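# Open the umbrella fully and leave it on the table

## Task

Spread the umbrella until its latch catches and holds it open. It must end up lying on the table, supported by its handle and the rim of its canopy.

## Robot and tools

Robot: two six-joint arms, left_arm and right_arm, each with a parallel two-finger gripper and a wrist camera. Calibrated base positions in the scene frame: left_arm at (-0.009, +0.310, 0) m with a small yaw (quat_wxyz +1.000, 0, 0, -0.013), right_arm at (+0.018, -0.275, 0) m (quat_wxyz +0.999, 0, 0, +0.033). Both bases sit upright.

Frames: the scene frame has its origin at table-top height halfway between the nominal bases, +x pointing out over the table, +z up, and left_arm on the +y side. Fixed cameras and the table use the scene frame. Each arm's reported hand position, orientation and wrist camera pose are in that arm's own base frame, and they can be a few centimetres off. On the gripper, the fingers point along its +z and close along its y. end_effector_position is the spot between the pads, roughly 1 cm back from the fingertips.

Joint order for every arm, in rows and in result lists: waist, shoulder, elbow, wrist pitch, wrist yaw, wrist roll. Stated ranges in rad: waist -2.618..3.054, shoulder 0..3.142, elbow 0..3.142, wrist pitch -1.571..1.571, wrist yaw -1.571..1.571, wrist roll -2.094..2.094. The true ends may differ by up to 0.059 rad either way.

The row (shared by execute_actions and move): always 14 numbers, each in [-1, 1], covering both arms even when only one moves. Numbers 1-6 are left_arm joint offsets and number 7 is its gripper opening. Numbers 8-14 repeat this for right_arm. The joint numbers are scaled offsets, not poses. 1.0 equals 1.202 rad for the waist, 1.258 for the shoulder, 1.3 for the elbow, 2.073 for wrist pitch, and 2.022 for wrist yaw and wrist roll. They are added to the arm's Joint targets as they stand when the action or move begins. The opening number is absolute: +1 fully open, -1 closed. To keep a gripper unchanged, resend its current command, because 0 means half-closed.

execute_actions(actions, cameras): actions is a list of up to 15 actions. Each action is a list of up to 15 rows, and each row lasts one 1/30 s step, so an action is 15 steps or 0.5 s. A short action keeps its last row for the remaining steps. Inside one action, every row counts from the targets at the action's start, not from the row before it. Repeating an offset in a later action therefore moves the joint further again. If an action would push a joint more than 0.059 rad beyond its range, it is rejected for both arms. A malformed or out-of-range first action rejects the whole call. An empty list just reports the state and all images. cameras: a list of names, null or ["all"] for all, [] for none. An unknown name invalidates the call.

move(target, speed, blend, opening_speed, blocking, cameras): drives all joints together toward the target. target is one 14-number row, or a list of up to 15 rows sharing a 10 s budget. Every row is an offset from the Joint targets at the start of the call, not from the row before it. speed is in rad/s for the joint with the longest way to go: 0.01-2, default 0.5. It can be one value or one per target. blend in rad rounds corners between list targets; 0 stops at each one. opening_speed is how fast the commanded opening changes per second on the -1..+1 scale, at least 0.2. Use a low value to close gently. With blocking=false the call returns after about 0.5 s while the motion continues. The move does not steer around obstacles or the other arm. The result adds a "move:" line: done, off_target (resting more than 0.035 rad from target), moving, held (a check withheld steps) or fault. It also names each arm's farthest-off joint. Neither done nor off_target tells you whether the arm is touching anything.

wait(seconds 0-10): the scene runs on with the last commands, and any running move continues. stop(): brakes a running move, needing some distance to do so. zoom_image(camera, region=[x0,y0,x1,y1] in pixels, at most 504x504): gives a closer look at the latest image from cam_high, cam_low, cam_left_wrist or cam_right_wrist, each 896x504. read_manual only returns licence text. finished_scene(scene): ends the scene for good. Call it only once the umbrella stays latched open and resting on the table without being held.

Results: Joint positions (rad), with the finger gap in m last (0.094 means open). Joint velocities, shown as "within noise" when idle. Joint targets, which are the base for your next offsets. Tool commands, giving the current gripper commands. Joint torques: positive points toward larger angles, and joints 1-3 flip sign above ±28 N m. grip_measured uses the opening scale and can read a bit wide when empty. grip_effort_nm: negative means closing, and it is not a force at the pads. "joint sent to its limit" means a joint hit its end. "joint command not followed" means the clearance check changed some targets. MOTOR HOT appears at 75 °C. At 90 °C that arm folds up and is out for the rest of the scene.

Motion limits: each step, a target may lead the measured angle by only a set amount (waist 0.202, shoulder 0.258, elbow 0.3, wrist pitch 0.573, wrist yaw and roll 0.522 rad). Targets that would move the hand more than 200 mm are scaled back. Large moves therefore take several actions, and tiny ones may not start at all.

Avoid: anything leaving the table, dropping or releasing parts while they move, fast impacts, hard pushing, and the two arms striking or squeezing each other. Any arm stop also costs. To end a push, command targets back past the current positions. To release, command an opening well above grip_measured. Avoid long stretched-out holds that heat the motors. Smooth, low-effort and quick work is rewarded.

Each tool is called after "Request:" as name([rows], argument=value, ...), one row to a line, values as JSON.

## Session

Request:
execute_actions(actions=[])

Scene clock: 0.00 s.
left_arm: end_effector_position=(+0.4116, +0.0164, +0.1153) grip_measured=+1.000 grip_effort_nm=n/a end_effector_quat_wxyz=(+0.594, -0.024, +0.802, +0.061) | right_arm: end_effector_position=(+0.3828, -0.0287, +0.0911) grip_measured=+1.000 grip_effort_nm=n/a end_effector_quat_wxyz=(+0.572, +0.075, +0.812, -0.090)
Joint positions: left_arm=[-0.029 1.555 0.428 0.832 -0.154 0.026 0.094] | right_arm=[0.054 1.542 0.327 0.865 0.285 0.038 0.094]
Joint velocities: within noise
Joint torques (N m): no reading
Motor temperatures (°C): left_arm=[34 36 40 34 32 32 30] | right_arm=[35 35 35 33 33 34 34]
Heat: left arm: 40 °C; right arm: 35 °C.
Joint targets: left_arm=[-0.029 1.552 0.431 0.824 -0.154 0.026] | right_arm=[0.054 1.537 0.332 0.864 0.287 0.038]
Tool commands: left_gripper/opening=+1.0 right_gripper/opening=+1.0

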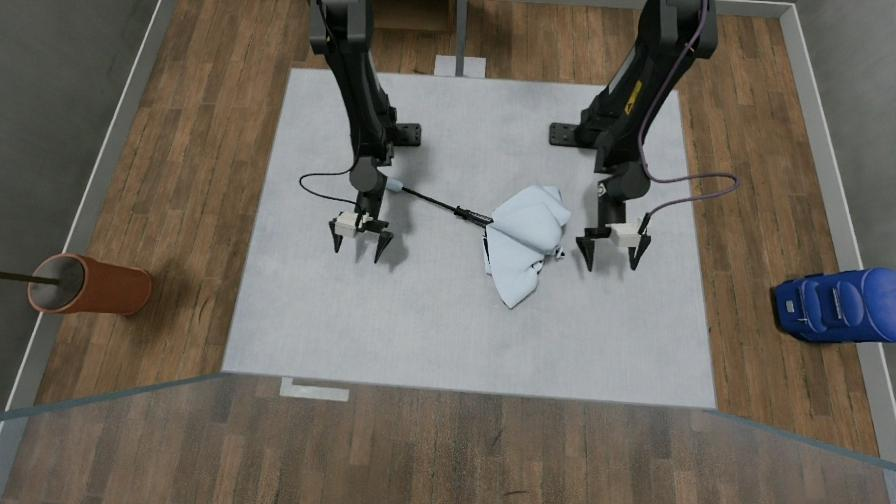

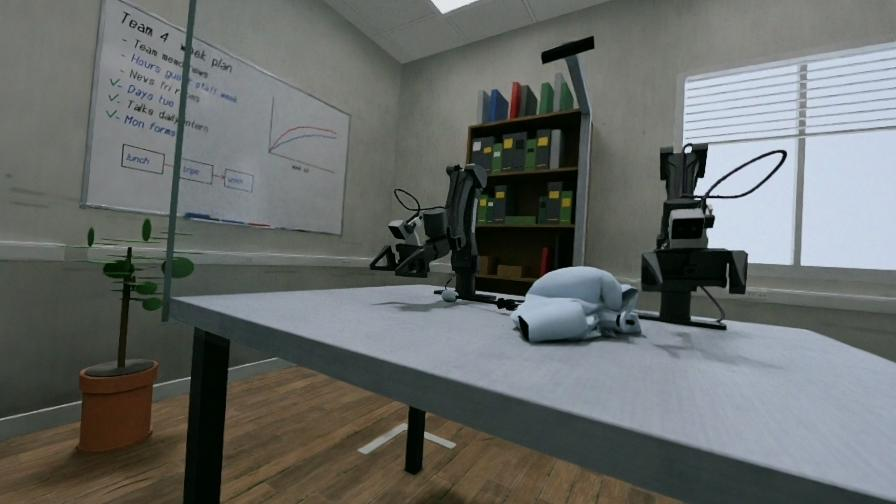

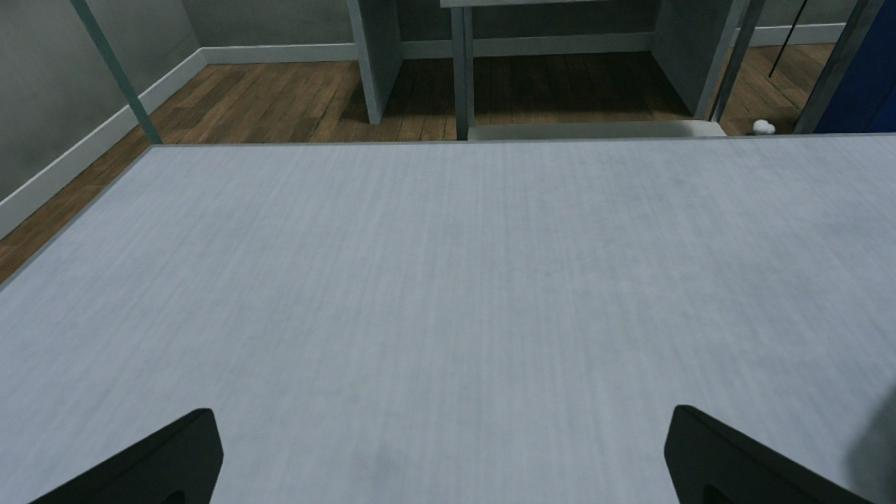

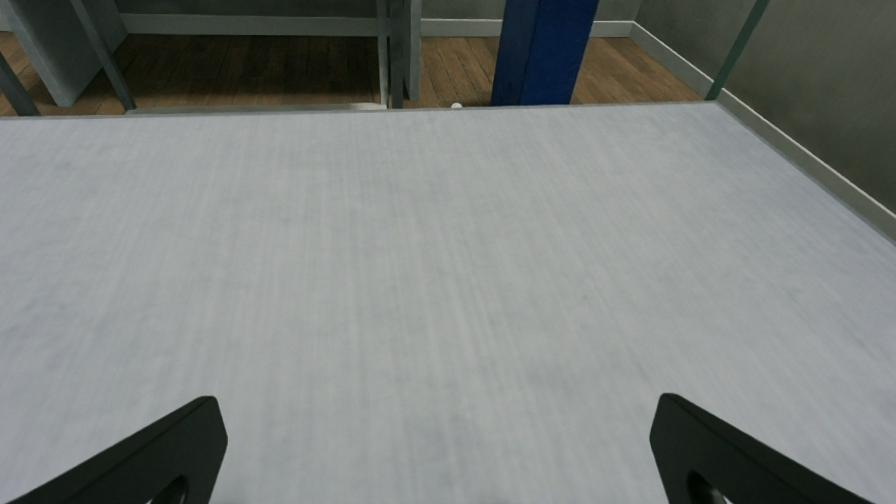

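Request:
zoom_image(camera="cam_high", region=[350, 150, 600, 320])

Request:
zoom_image(camera="cam_low", region=[420, 240, 680, 370])

Request:
zoom_image(camera="cam_high", region=[440, 190, 540, 250])

Scaled by 2.016 from the camera's 896x504 image, which has a finer 1280x720 frame.

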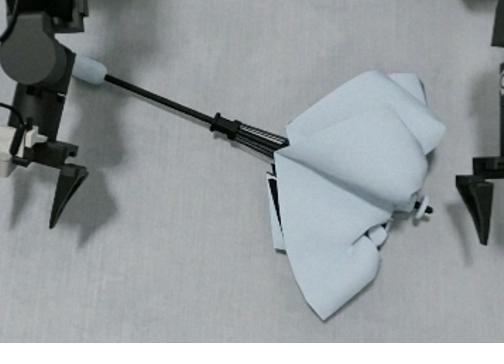

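Scaled by 1.938 from the camera's 896x504 image, which has a finer 1280x720 frame.

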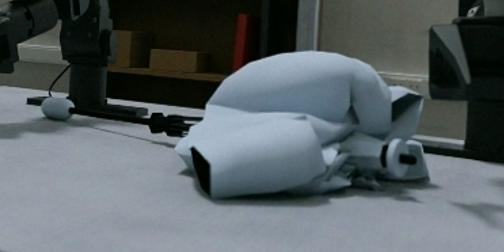

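Scaled by 5.040 from the camera's 896x504 image, which has a finer 1280x720 frame.

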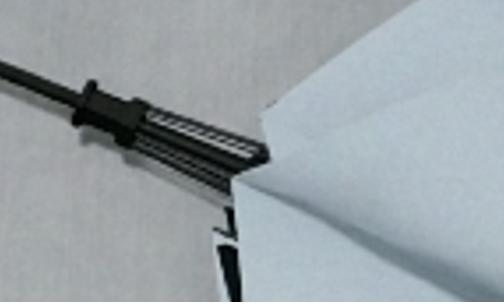

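Request:
move(target=[0,0,0,0,0,0,1,0.2745,-0.168,0.561,-1.0,-0.142,-0.398,0.3], speed=0.9)

Scene clock: 18.93 s.
left_arm: end_effector_position=(+0.4116, +0.0164, +0.1153) grip_measured=+1.000 grip_effort_nm=-0.007 end_effector_quat_wxyz=(+0.594, -0.024, +0.802, +0.061) | right_arm: end_effector_position=(+0.2131, +0.0827, +0.1094) grip_measured=+0.302 grip_effort_nm=-0.139 end_effector_quat_wxyz=(+0.031, -0.537, +0.843, -0.014)
Joint positions: left_arm=[-0.029 1.555 0.428 0.832 -0.154 0.026 0.094] | right_arm=[0.379 1.345 1.031 -1.191 0.017 -0.755 0.061]
Joint torques (N m): left_arm=[0.03 -5.03 5.91 2.32 -0.05 0.04] | right_arm=[0.46 -5.23 9.26 0.33 -0.17 -0.09]
Joint targets: left_arm=[-0.029 1.552 0.431 0.824 -0.154 0.026] | right_arm=[0.384 1.325 1.062 -1.209 0.000 -0.766]
move: done

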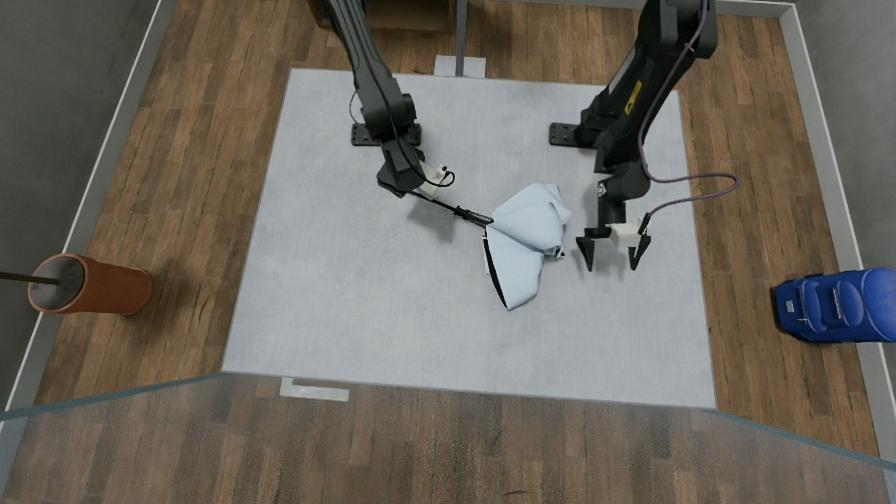

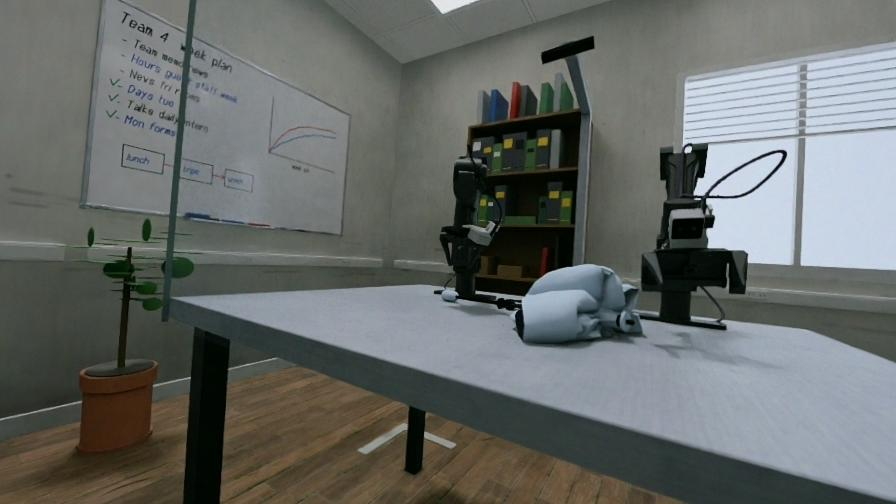

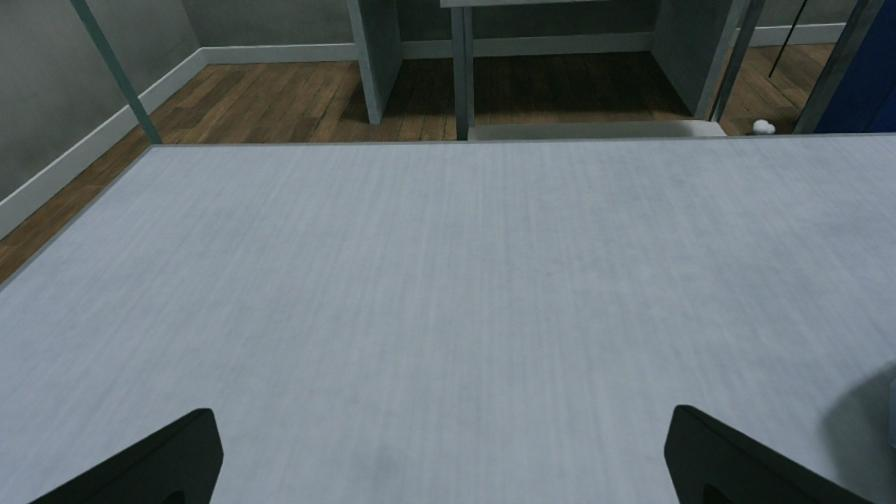

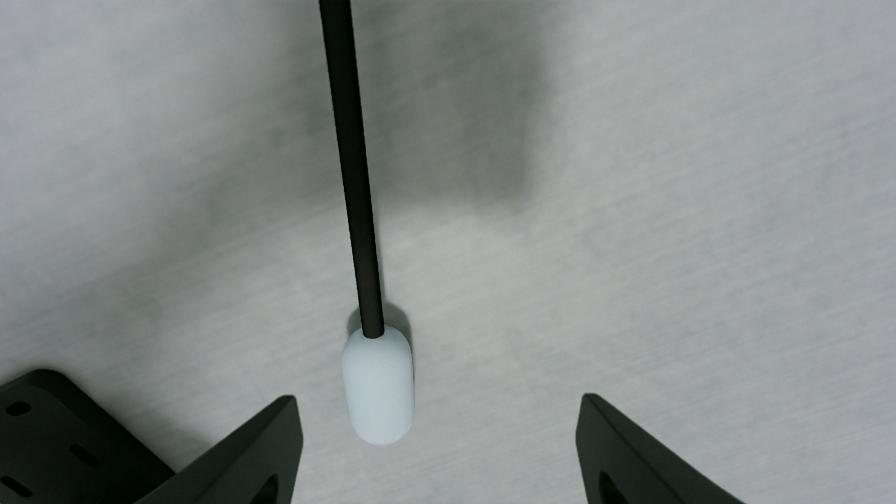

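Request:
move(target=[0,0,0,0,0,0,1,0.024,-0.071,-0.108,-0.007,0,0.018,0.3], cameras=["cam_right_wrist"])

Scene clock: 31.37 s.
left_arm: end_effector_position=(+0.4116, +0.0164, +0.1153) grip_measured=+1.000 grip_effort_nm=-0.007 end_effector_quat_wxyz=(+0.594, -0.024, +0.802, +0.061) | right_arm: end_effector_position=(+0.1845, +0.0774, +0.1018) grip_measured=+0.302 grip_effort_nm=-0.149 end_effector_quat_wxyz=(+0.019, -0.543, +0.839, -0.011)
Joint positions: left_arm=[-0.029 1.555 0.428 0.832 -0.154 0.026 0.094] | right_arm=[0.407 1.257 0.939 -1.211 0.016 -0.742 0.061]
Joint torques (N m): left_arm=[0.05 -4.98 5.91 2.32 -0.05 0.04] | right_arm=[0.57 -4.63 4.98 0.34 -0.15 0.12]
Motor temperatures (°C): left_arm=[34 36 41 39 32 32 30] | right_arm=[35 36 37 35 33 34 34]
Joint targets: left_arm=[-0.029 1.552 0.431 0.824 -0.154 0.026] | right_arm=[0.412 1.236 0.921 -1.224 0.000 -0.730]
move: done
Images, in order: cam_right_wrist.

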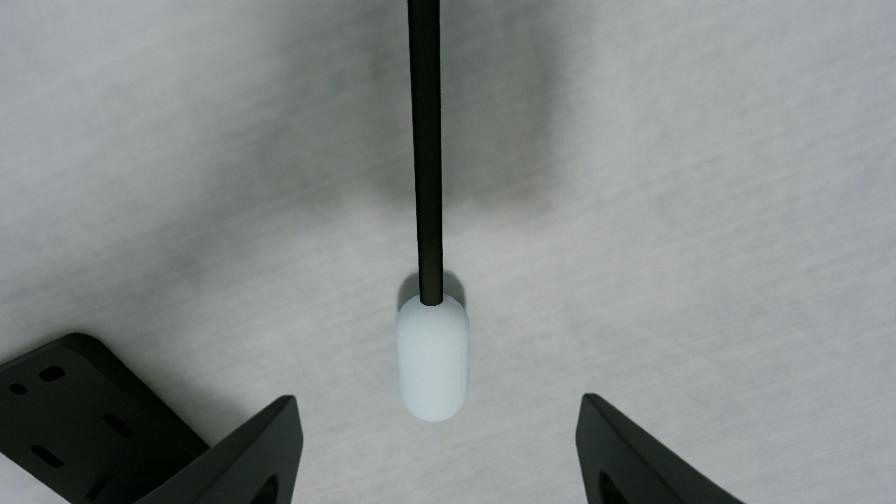

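Request:
move(target=[0,0,0,0,0,0,1,-0.005,0.079,-0.146,0.126,0,0,0.3], cameras=["cam_right_wrist"], speed=0.35)

Scene clock: 38.13 s.
left_arm: end_effector_position=(+0.4116, +0.0164, +0.1153) grip_measured=+1.000 grip_effort_nm=-0.012 end_effector_quat_wxyz=(+0.594, -0.024, +0.802, +0.061) | right_arm: end_effector_position=(+0.1816, +0.0762, +0.0426) grip_measured=+0.302 grip_effort_nm=-0.149 end_effector_quat_wxyz=(+0.004, -0.543, +0.840, -0.009)
Joint positions: left_arm=[-0.029 1.555 0.428 0.832 -0.154 0.026 0.094] | right_arm=[0.407 1.327 0.748 -0.98 0.016 -0.741 0.061]
Joint torques (N m): left_arm=[0.03 -5.01 5.9 2.32 -0.05 0.03] | right_arm=[-0.03 -2.62 4.75 0.56 -0.15 0.13]
Joint targets: left_arm=[-0.029 1.552 0.431 0.824 -0.154 0.026] | right_arm=[0.406 1.335 0.732 -0.963 0.000 -0.730]
move: done
Images, in order: cam_right_wrist.

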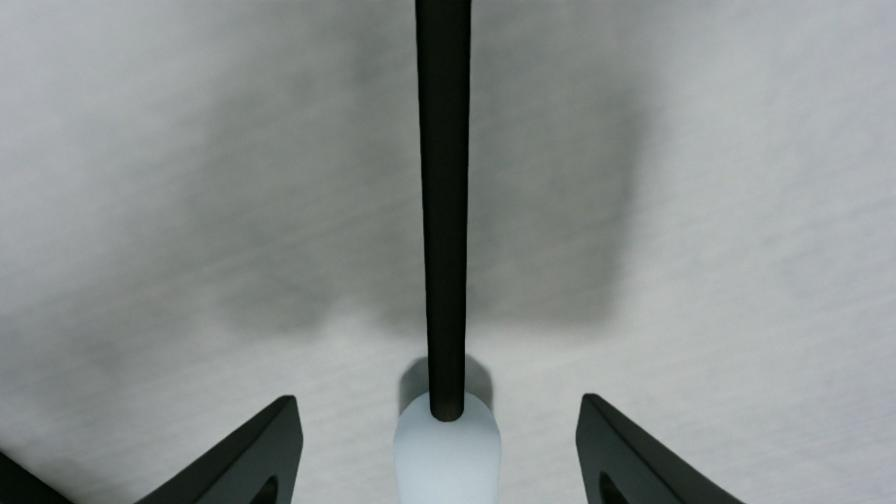

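Request:
move(target=[0,0,0,0,0,0,1,-0.018,0.031,-0.063,0.0535,0,-0.011,0.3], cameras=["cam_right_wrist","cam_low"], speed=0.25)

Scene clock: 42.37 s.
left_arm: end_effector_position=(+0.4116, +0.0164, +0.1153) grip_measured=+1.000 grip_effort_nm=-0.007 end_effector_quat_wxyz=(+0.594, -0.024, +0.802, +0.061) | right_arm: end_effector_position=(+0.1789, +0.0718, +0.0170) grip_measured=+0.302 grip_effort_nm=-0.144 end_effector_quat_wxyz=(+0.000, -0.537, +0.844, -0.008)
Joint positions: left_arm=[-0.029 1.555 0.428 0.832 -0.154 0.026 0.094] | right_arm=[0.391 1.365 0.666 -0.869 0.016 -0.743 0.061]
Joint torques (N m): left_arm=[0.05 -5.01 5.91 2.32 -0.05 0.04] | right_arm=[-0.57 -2.66 4.48 0.56 -0.14 -0.07]
Joint targets: left_arm=[-0.029 1.552 0.431 0.824 -0.154 0.026] | right_arm=[0.385 1.374 0.650 -0.852 0.000 -0.752]
move: done
Images, in order: cam_low, cam_right_wrist.

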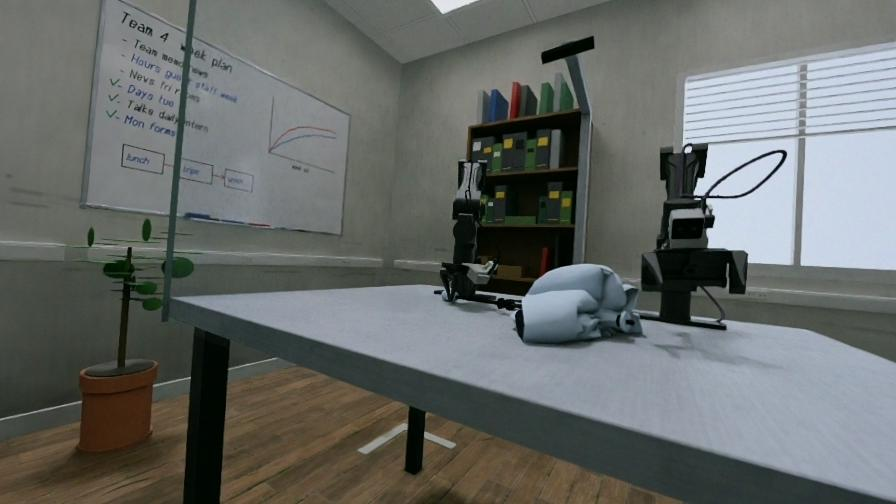

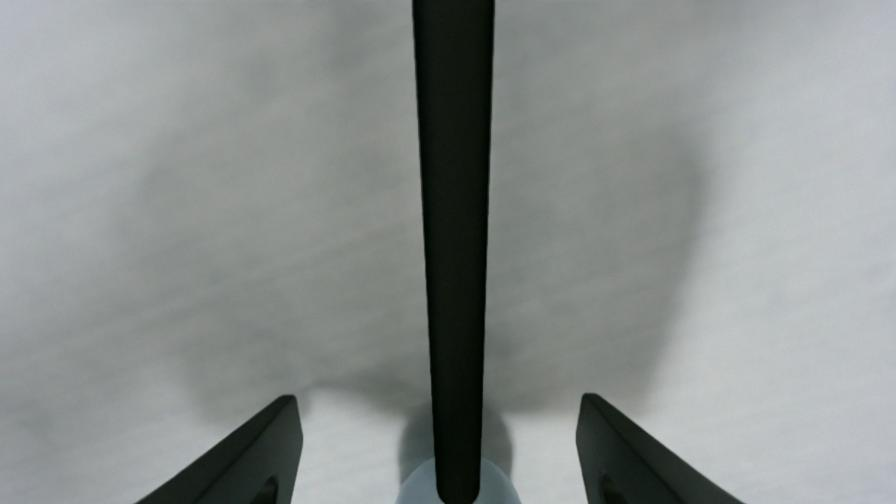

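Request:
move(target=[0,0,0,0,0,0,1,0,0,0,0,0,0,-1], cameras=["cam_right_wrist"], opening_speed=0.5)

Scene clock: 46.57 s.
left_arm: end_effector_position=(+0.4116, +0.0164, +0.1153) grip_measured=+1.000 grip_effort_nm=-0.007 end_effector_quat_wxyz=(+0.594, -0.024, +0.802, +0.061) | right_arm: end_effector_position=(+0.1803, +0.0723, +0.0170) grip_measured=-0.829 grip_effort_nm=-1.067 end_effector_quat_wxyz=(+0.003, -0.539, +0.842, -0.008)
Joint positions: left_arm=[-0.029 1.555 0.428 0.832 -0.154 0.026 0.094] | right_arm=[0.391 1.365 0.666 -0.863 0.016 -0.747 0.008]
Joint torques (N m): left_arm=[0.03 -5.01 5.91 2.32 -0.06 0.03] | right_arm=[-0.58 -2.65 4.55 0.51 -0.14 -0.02]
Joint targets: left_arm=[-0.029 1.552 0.431 0.824 -0.154 0.026] | right_arm=[0.385 1.374 0.650 -0.852 0.000 -0.752]
move: done
Images, in order: cam_right_wrist.

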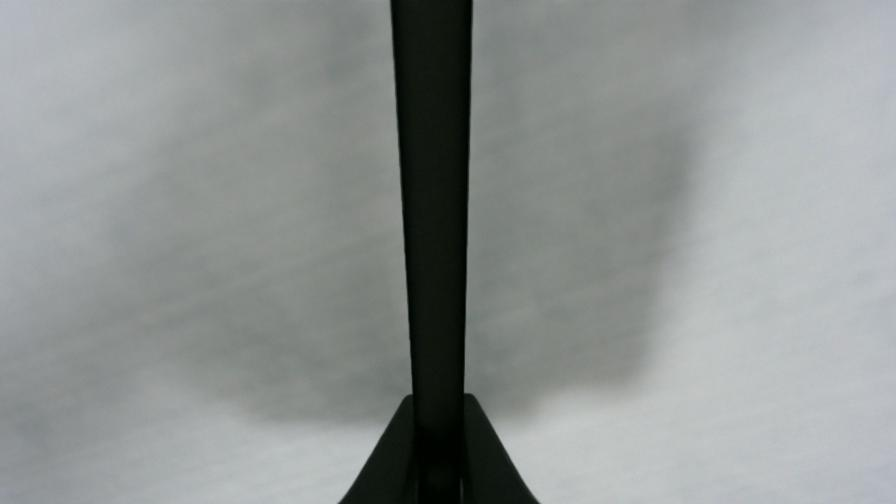

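Request:
move(target=[0,0,0,0,0,0,1,0,-0.082,0.287,-0.227,0,0,-1], cameras=["cam_right_wrist","cam_low","cam_high"], speed=0.3)

Scene clock: 72.10 s.
left_arm: end_effector_position=(+0.4116, +0.0164, +0.1153) grip_measured=+1.000 grip_effort_nm=-0.007 end_effector_quat_wxyz=(+0.594, -0.024, +0.802, +0.061) | right_arm: end_effector_position=(+0.1685, +0.0665, +0.1060) grip_measured=-0.831 grip_effort_nm=-1.062 end_effector_quat_wxyz=(-0.040, -0.539, +0.842, -0.003)
Joint positions: left_arm=[-0.029 1.555 0.428 0.832 -0.154 0.026 0.094] | right_arm=[0.391 1.299 0.982 -1.332 0.021 -0.747 0.008]
Joint torques (N m): left_arm=[0.06 -5 5.93 2.32 -0.05 0.04] | right_arm=[-0.58 -5.26 9.94 0.33 -0.21 -0.04]
Joint targets: left_arm=[-0.029 1.552 0.431 0.824 -0.154 0.026] | right_arm=[0.385 1.271 1.023 -1.322 0.000 -0.752]
move: off_target (right_arm); right_arm: the elbow is farthest, 0.041 rad from its target
Images, in order: cam_high, cam_low, cam_right_wrist.

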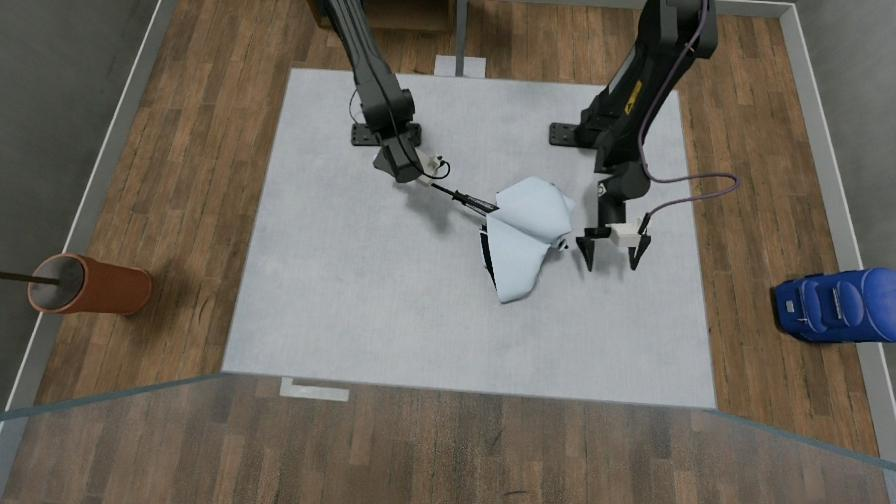

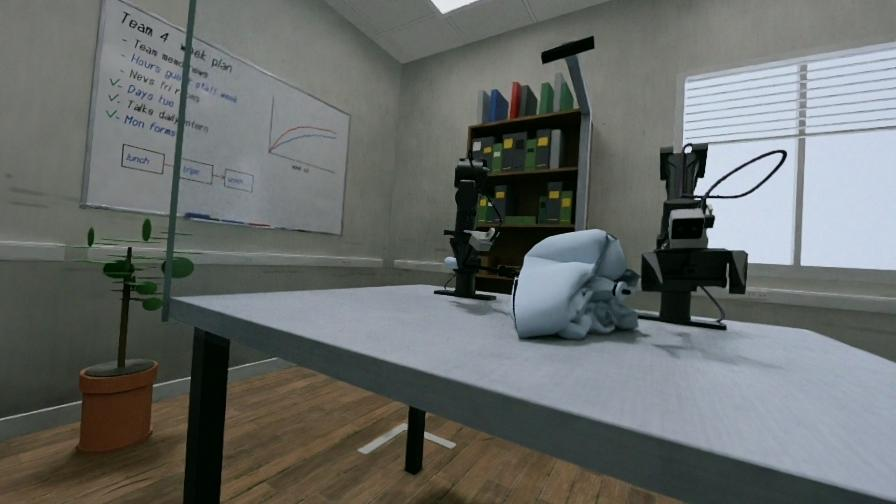

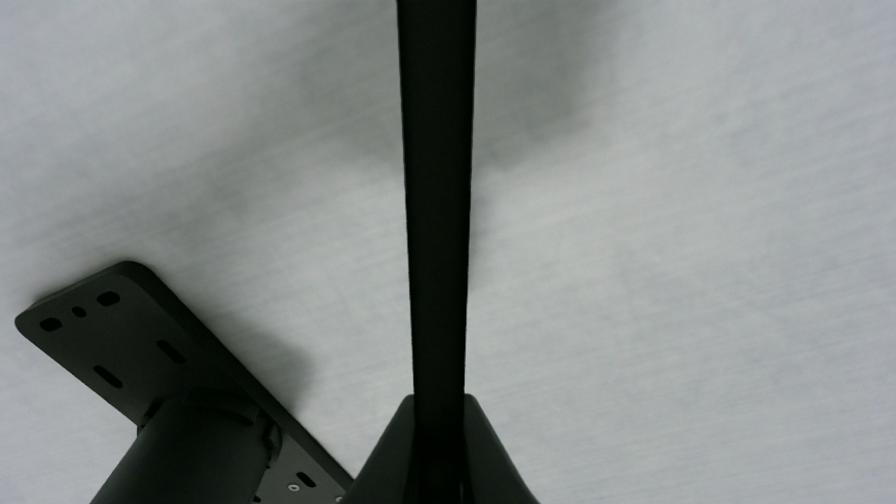

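Request:
move(target=[0,0,0,0,0,0,1,0.062,-0.215,-0.067,0.1635,0,0.372,-1], speed=0.3)

Scene clock: 77.80 s.
left_arm: end_effector_position=(+0.4116, +0.0164, +0.1153) grip_measured=+1.000 grip_effort_nm=-0.002 end_effector_quat_wxyz=(+0.594, -0.024, +0.802, +0.061) | right_arm: end_effector_position=(+0.2104, +0.1012, +0.1569) grip_measured=-0.830 grip_effort_nm=-1.062 end_effector_quat_wxyz=(+0.203, -0.225, +0.952, +0.039)
Joint positions: left_arm=[-0.029 1.555 0.428 0.832 -0.154 0.026 0.094] | right_arm=[0.453 1.029 0.945 -1.07 0.012 -0.013 0.008]
Joint torques (N m): left_arm=[0.03 -5 5.89 2.32 -0.05 0.04] | right_arm=[0.62 -3.99 6.17 1.88 -0.12 0.14]
Joint targets: left_arm=[-0.029 1.552 0.431 0.824 -0.154 0.026] | right_arm=[0.459 1.001 0.935 -0.983 0.000 0.000]
move: off_target (right_arm); right_arm: the wrist pitch is farthest, 0.087 rad from its target

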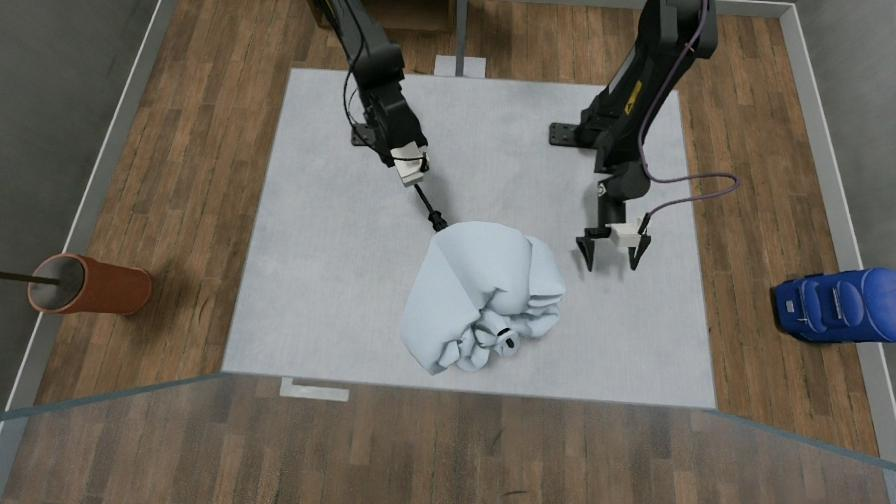

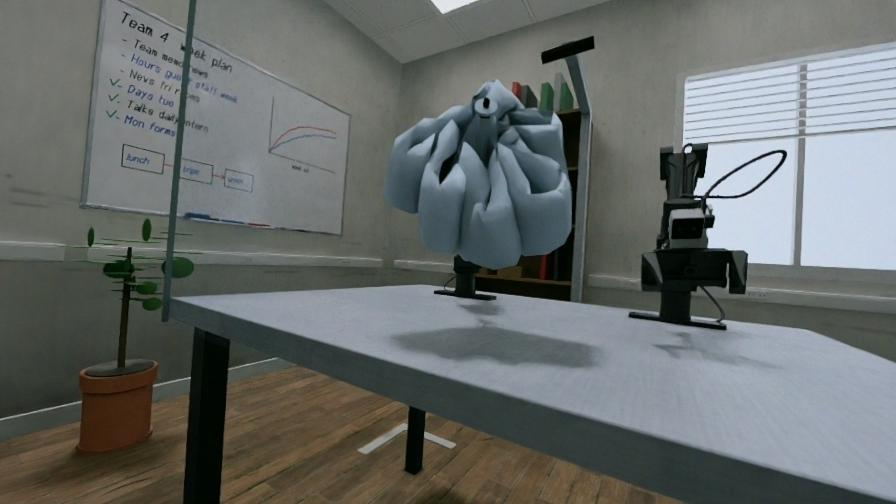

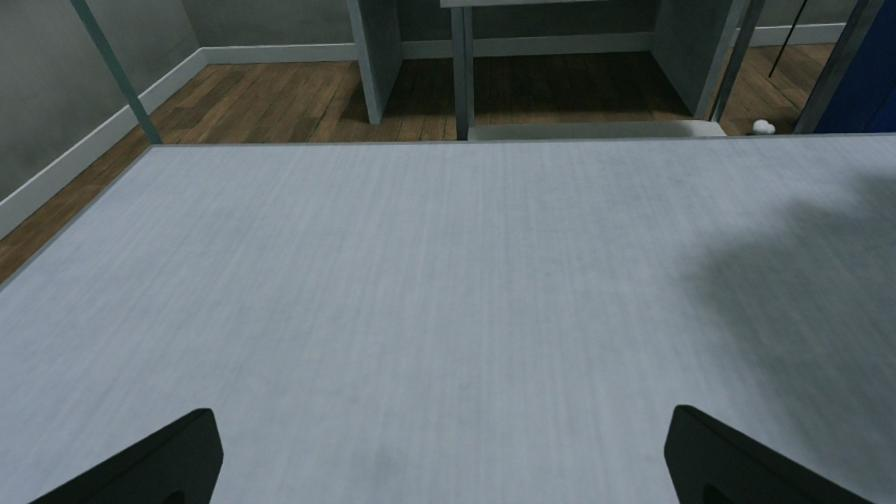

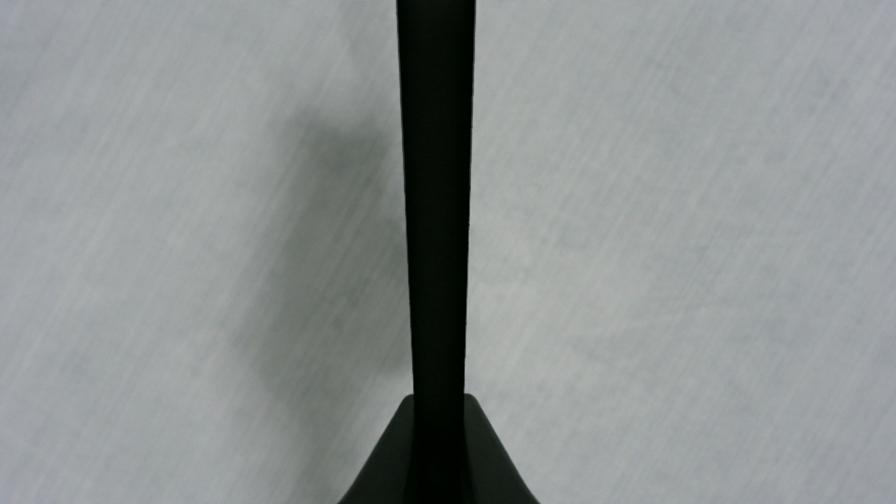

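Request:
zoom_image(camera="cam_high", region=[370, 120, 600, 390])

Request:
zoom_image(camera="cam_high", region=[385, 150, 475, 250])

Request:
zoom_image(camera="cam_low", region=[370, 70, 590, 310])

Scaled by 1.867 from the camera's 896x504 image, which has a finer 1280x720 frame.

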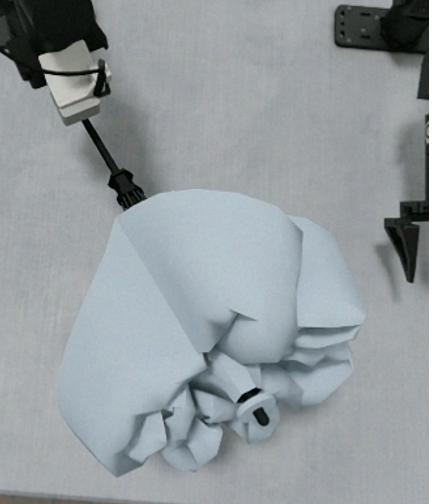

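Scaled by 5.040 from the camera's 896x504 image, which has a finer 1280x720 frame.

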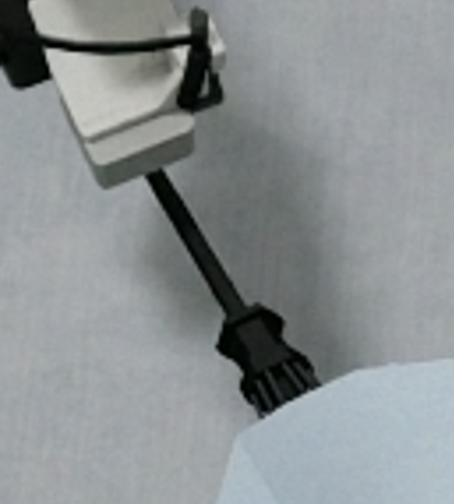

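Scaled by 2.100 from the camera's 896x504 image, which has a finer 1280x720 frame.

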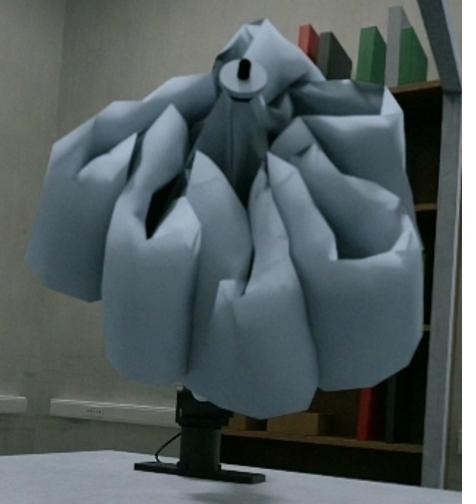

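Request:
move(target=[0,0,0,0,0,0,1,0,0.095,0.342,-0.167,0,0,-1], speed=0.4)

Scene clock: 104.27 s.
left_arm: end_effector_position=(+0.4116, +0.0164, +0.1153) grip_measured=+1.000 grip_effort_nm=-0.002 end_effector_quat_wxyz=(+0.594, -0.024, +0.802, +0.061) | right_arm: end_effector_position=(+0.2064, +0.0994, +0.2384) grip_measured=-0.830 grip_effort_nm=-1.067 end_effector_quat_wxyz=(+0.197, -0.225, +0.954, +0.038)
Joint positions: left_arm=[-0.029 1.555 0.428 0.832 -0.154 0.026 0.094] | right_arm=[0.453 1.12 1.334 -1.382 0.011 -0.013 0.008]
Joint torques (N m): left_arm=[0.03 -5.03 5.9 2.32 -0.06 0.05] | right_arm=[0.61 -1.88 10.55 1.56 -0.11 0.15]
Joint targets: left_arm=[-0.029 1.552 0.431 0.824 -0.154 0.026] | right_arm=[0.459 1.120 1.380 -1.330 0.000 0.000]
move: off_target (right_arm); right_arm: the wrist pitch is farthest, 0.052 rad from its target

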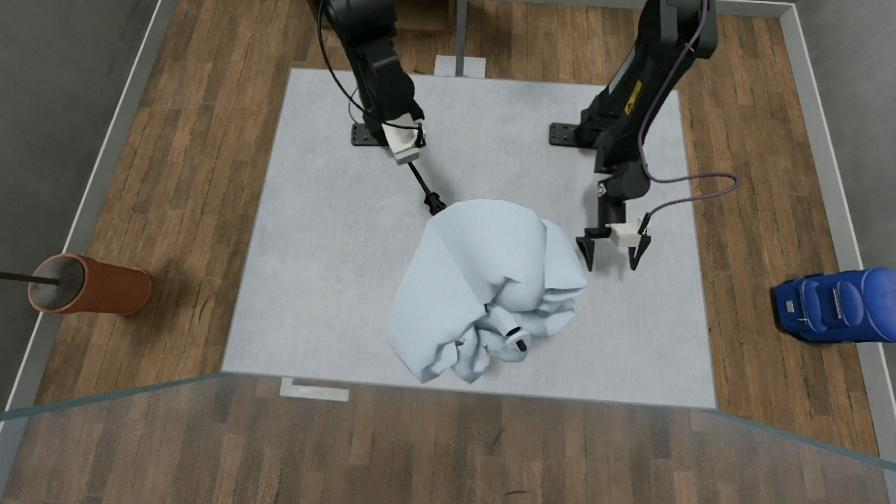

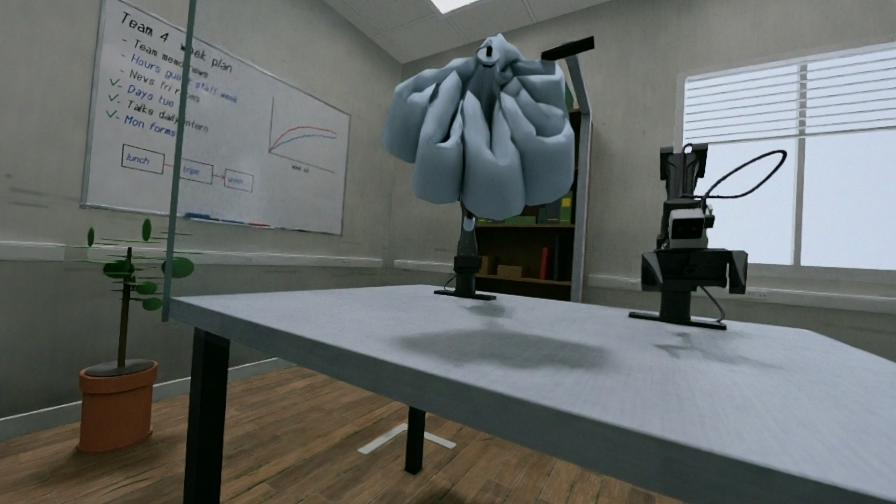

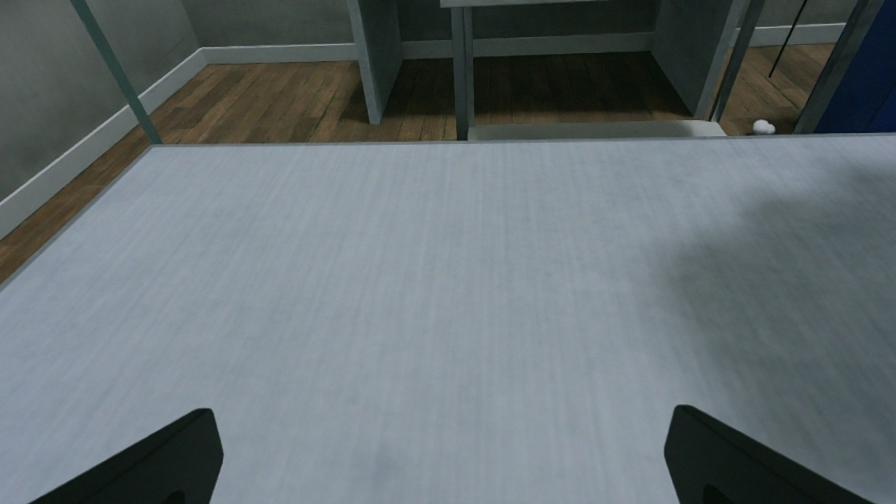

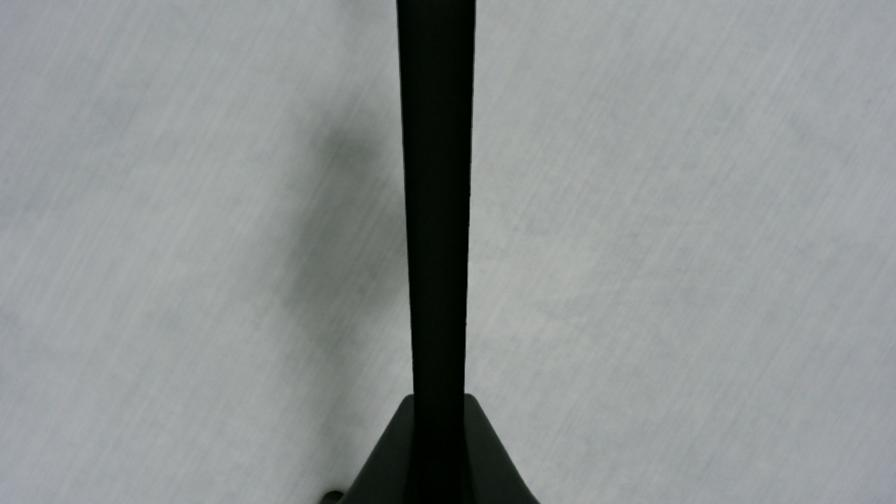

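Request:
move([
  [0,-0.439,0.053,0.037,-0.319,-0.483,0.3,0,0,0,0,0,0,-1],
  [-0.941,-0.439,0.053,0.037,-0.319,-0.483,0.3,0,0,0,0,0,0,-1],
], speed=0.8, blend=0.2)

Scene clock: 118.33 s.
left_arm: end_effector_position=(+0.2405, -0.2246, +0.3383) grip_measured=+0.301 grip_effort_nm=-0.071 end_effector_quat_wxyz=(+0.567, -0.267, +0.551, -0.551) | right_arm: end_effector_position=(+0.2061, +0.0993, +0.2383) grip_measured=-0.830 grip_effort_nm=-1.062 end_effector_quat_wxyz=(+0.196, -0.225, +0.954, +0.038)
Joint positions: left_arm=[-1.154 1.013 0.474 0.907 -0.801 -0.952 0.061] | right_arm=[0.453 1.12 1.334 -1.383 0.011 -0.013 0.008]
Joint torques (N m): left_arm=[-0.5 -2.76 9.36 1.87 0.14 0.06] | right_arm=[0.61 -1.87 10.56 1.58 -0.11 0.14]
Motor temperatures (°C): left_arm=[34 36 41 44 32 32 30] | right_arm=[35 35 37 37 33 34 36]
Joint targets: left_arm=[-1.160 1.000 0.500 0.901 -0.799 -0.951] | right_arm=[0.459 1.120 1.380 -1.330 0.000 0.000]
move: off_target (right_arm); right_arm: the wrist pitch is farthest, 0.053 rad from its target

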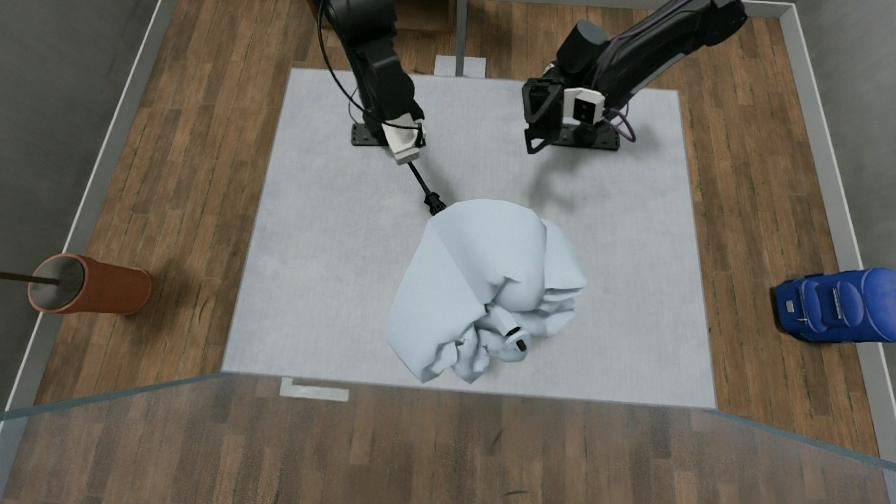

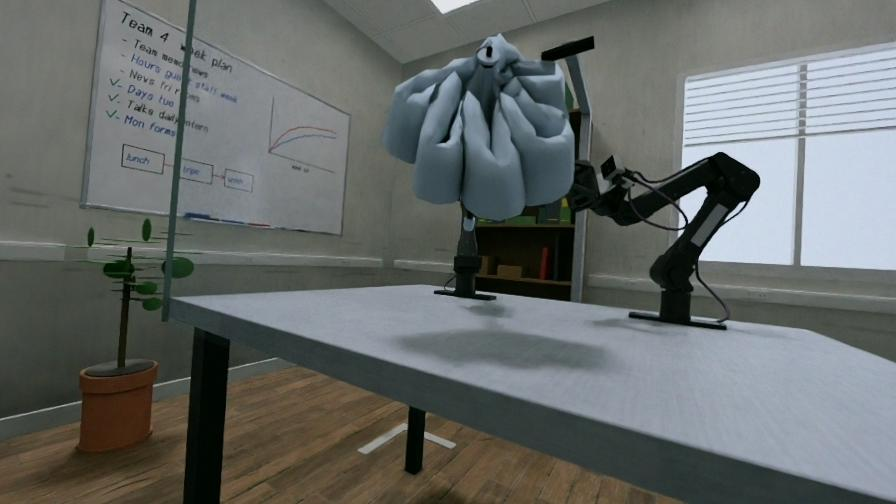

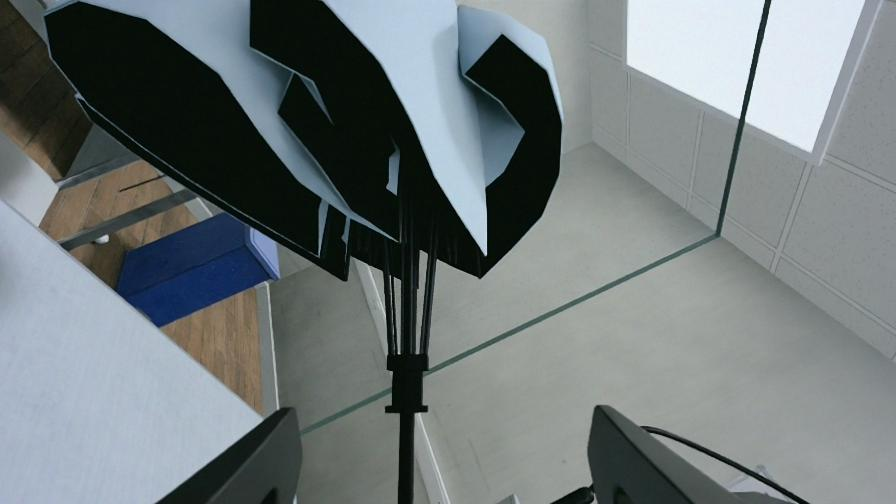

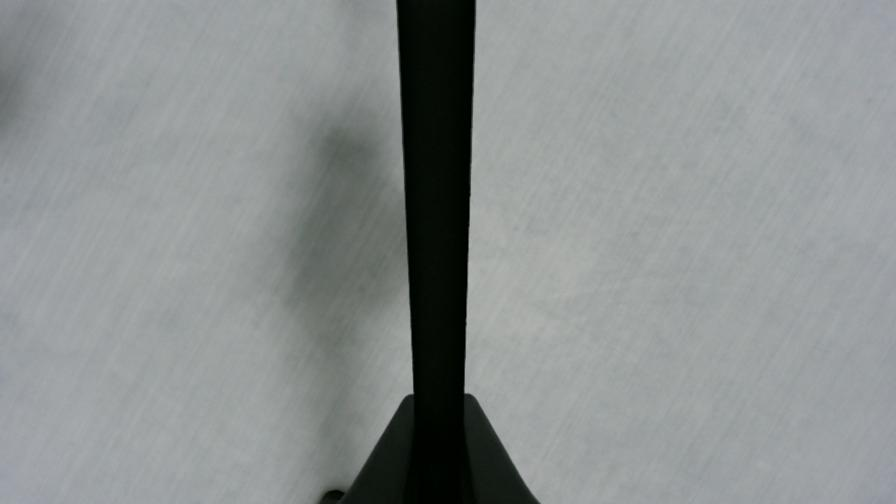

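Request:
move(target=[-0.003,0.670,0.287,0.238,-0.018,-0.001,0.3,0,0,0,0,0,0,-1], speed=0.6, cameras=["cam_left_wrist","cam_high"])

Scene clock: 122.27 s.
left_arm: end_effector_position=(+0.3017, -0.3565, +0.2815) grip_measured=+0.301 grip_effort_nm=-0.076 end_effector_quat_wxyz=(+0.570, -0.288, +0.530, -0.558) | right_arm: end_effector_position=(+0.2061, +0.0993, +0.2383) grip_measured=-0.830 grip_effort_nm=-1.057 end_effector_quat_wxyz=(+0.196, -0.225, +0.954, +0.038)
Joint positions: left_arm=[-1.158 1.828 0.851 1.396 -0.835 -0.954 0.061] | right_arm=[0.453 1.12 1.334 -1.383 0.011 -0.013 0.008]
Joint torques (N m): left_arm=[-0.47 -6.19 7.72 1.82 0.15 0.06] | right_arm=[0.62 -1.85 10.55 1.57 -0.1 0.13]
Joint targets: left_arm=[-1.164 1.843 0.873 1.394 -0.836 -0.953] | right_arm=[0.459 1.120 1.380 -1.329 0.000 0.000]
move: off_target (right_arm); right_arm: the wrist pitch is farthest, 0.053 rad from its target
Images, in order: cam_high, cam_left_wrist.

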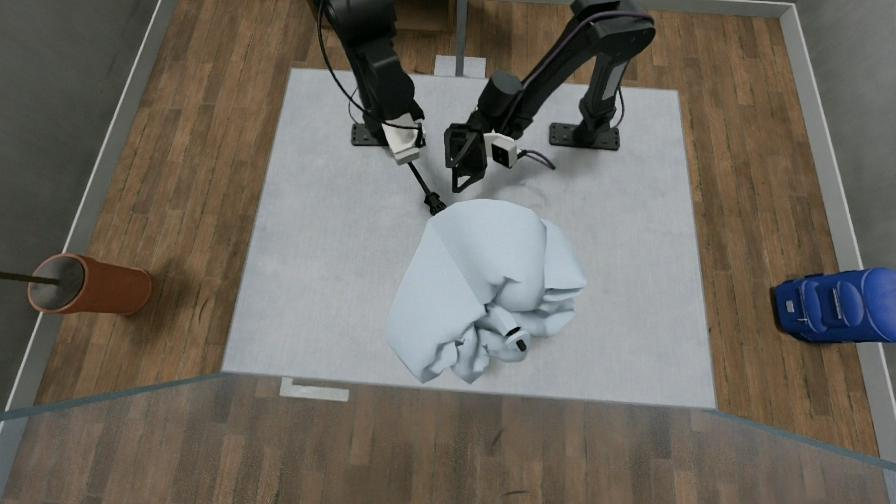

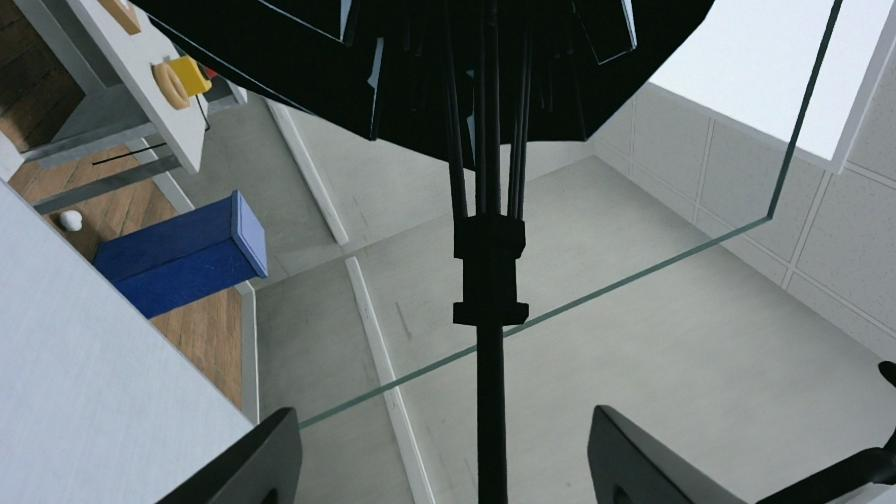

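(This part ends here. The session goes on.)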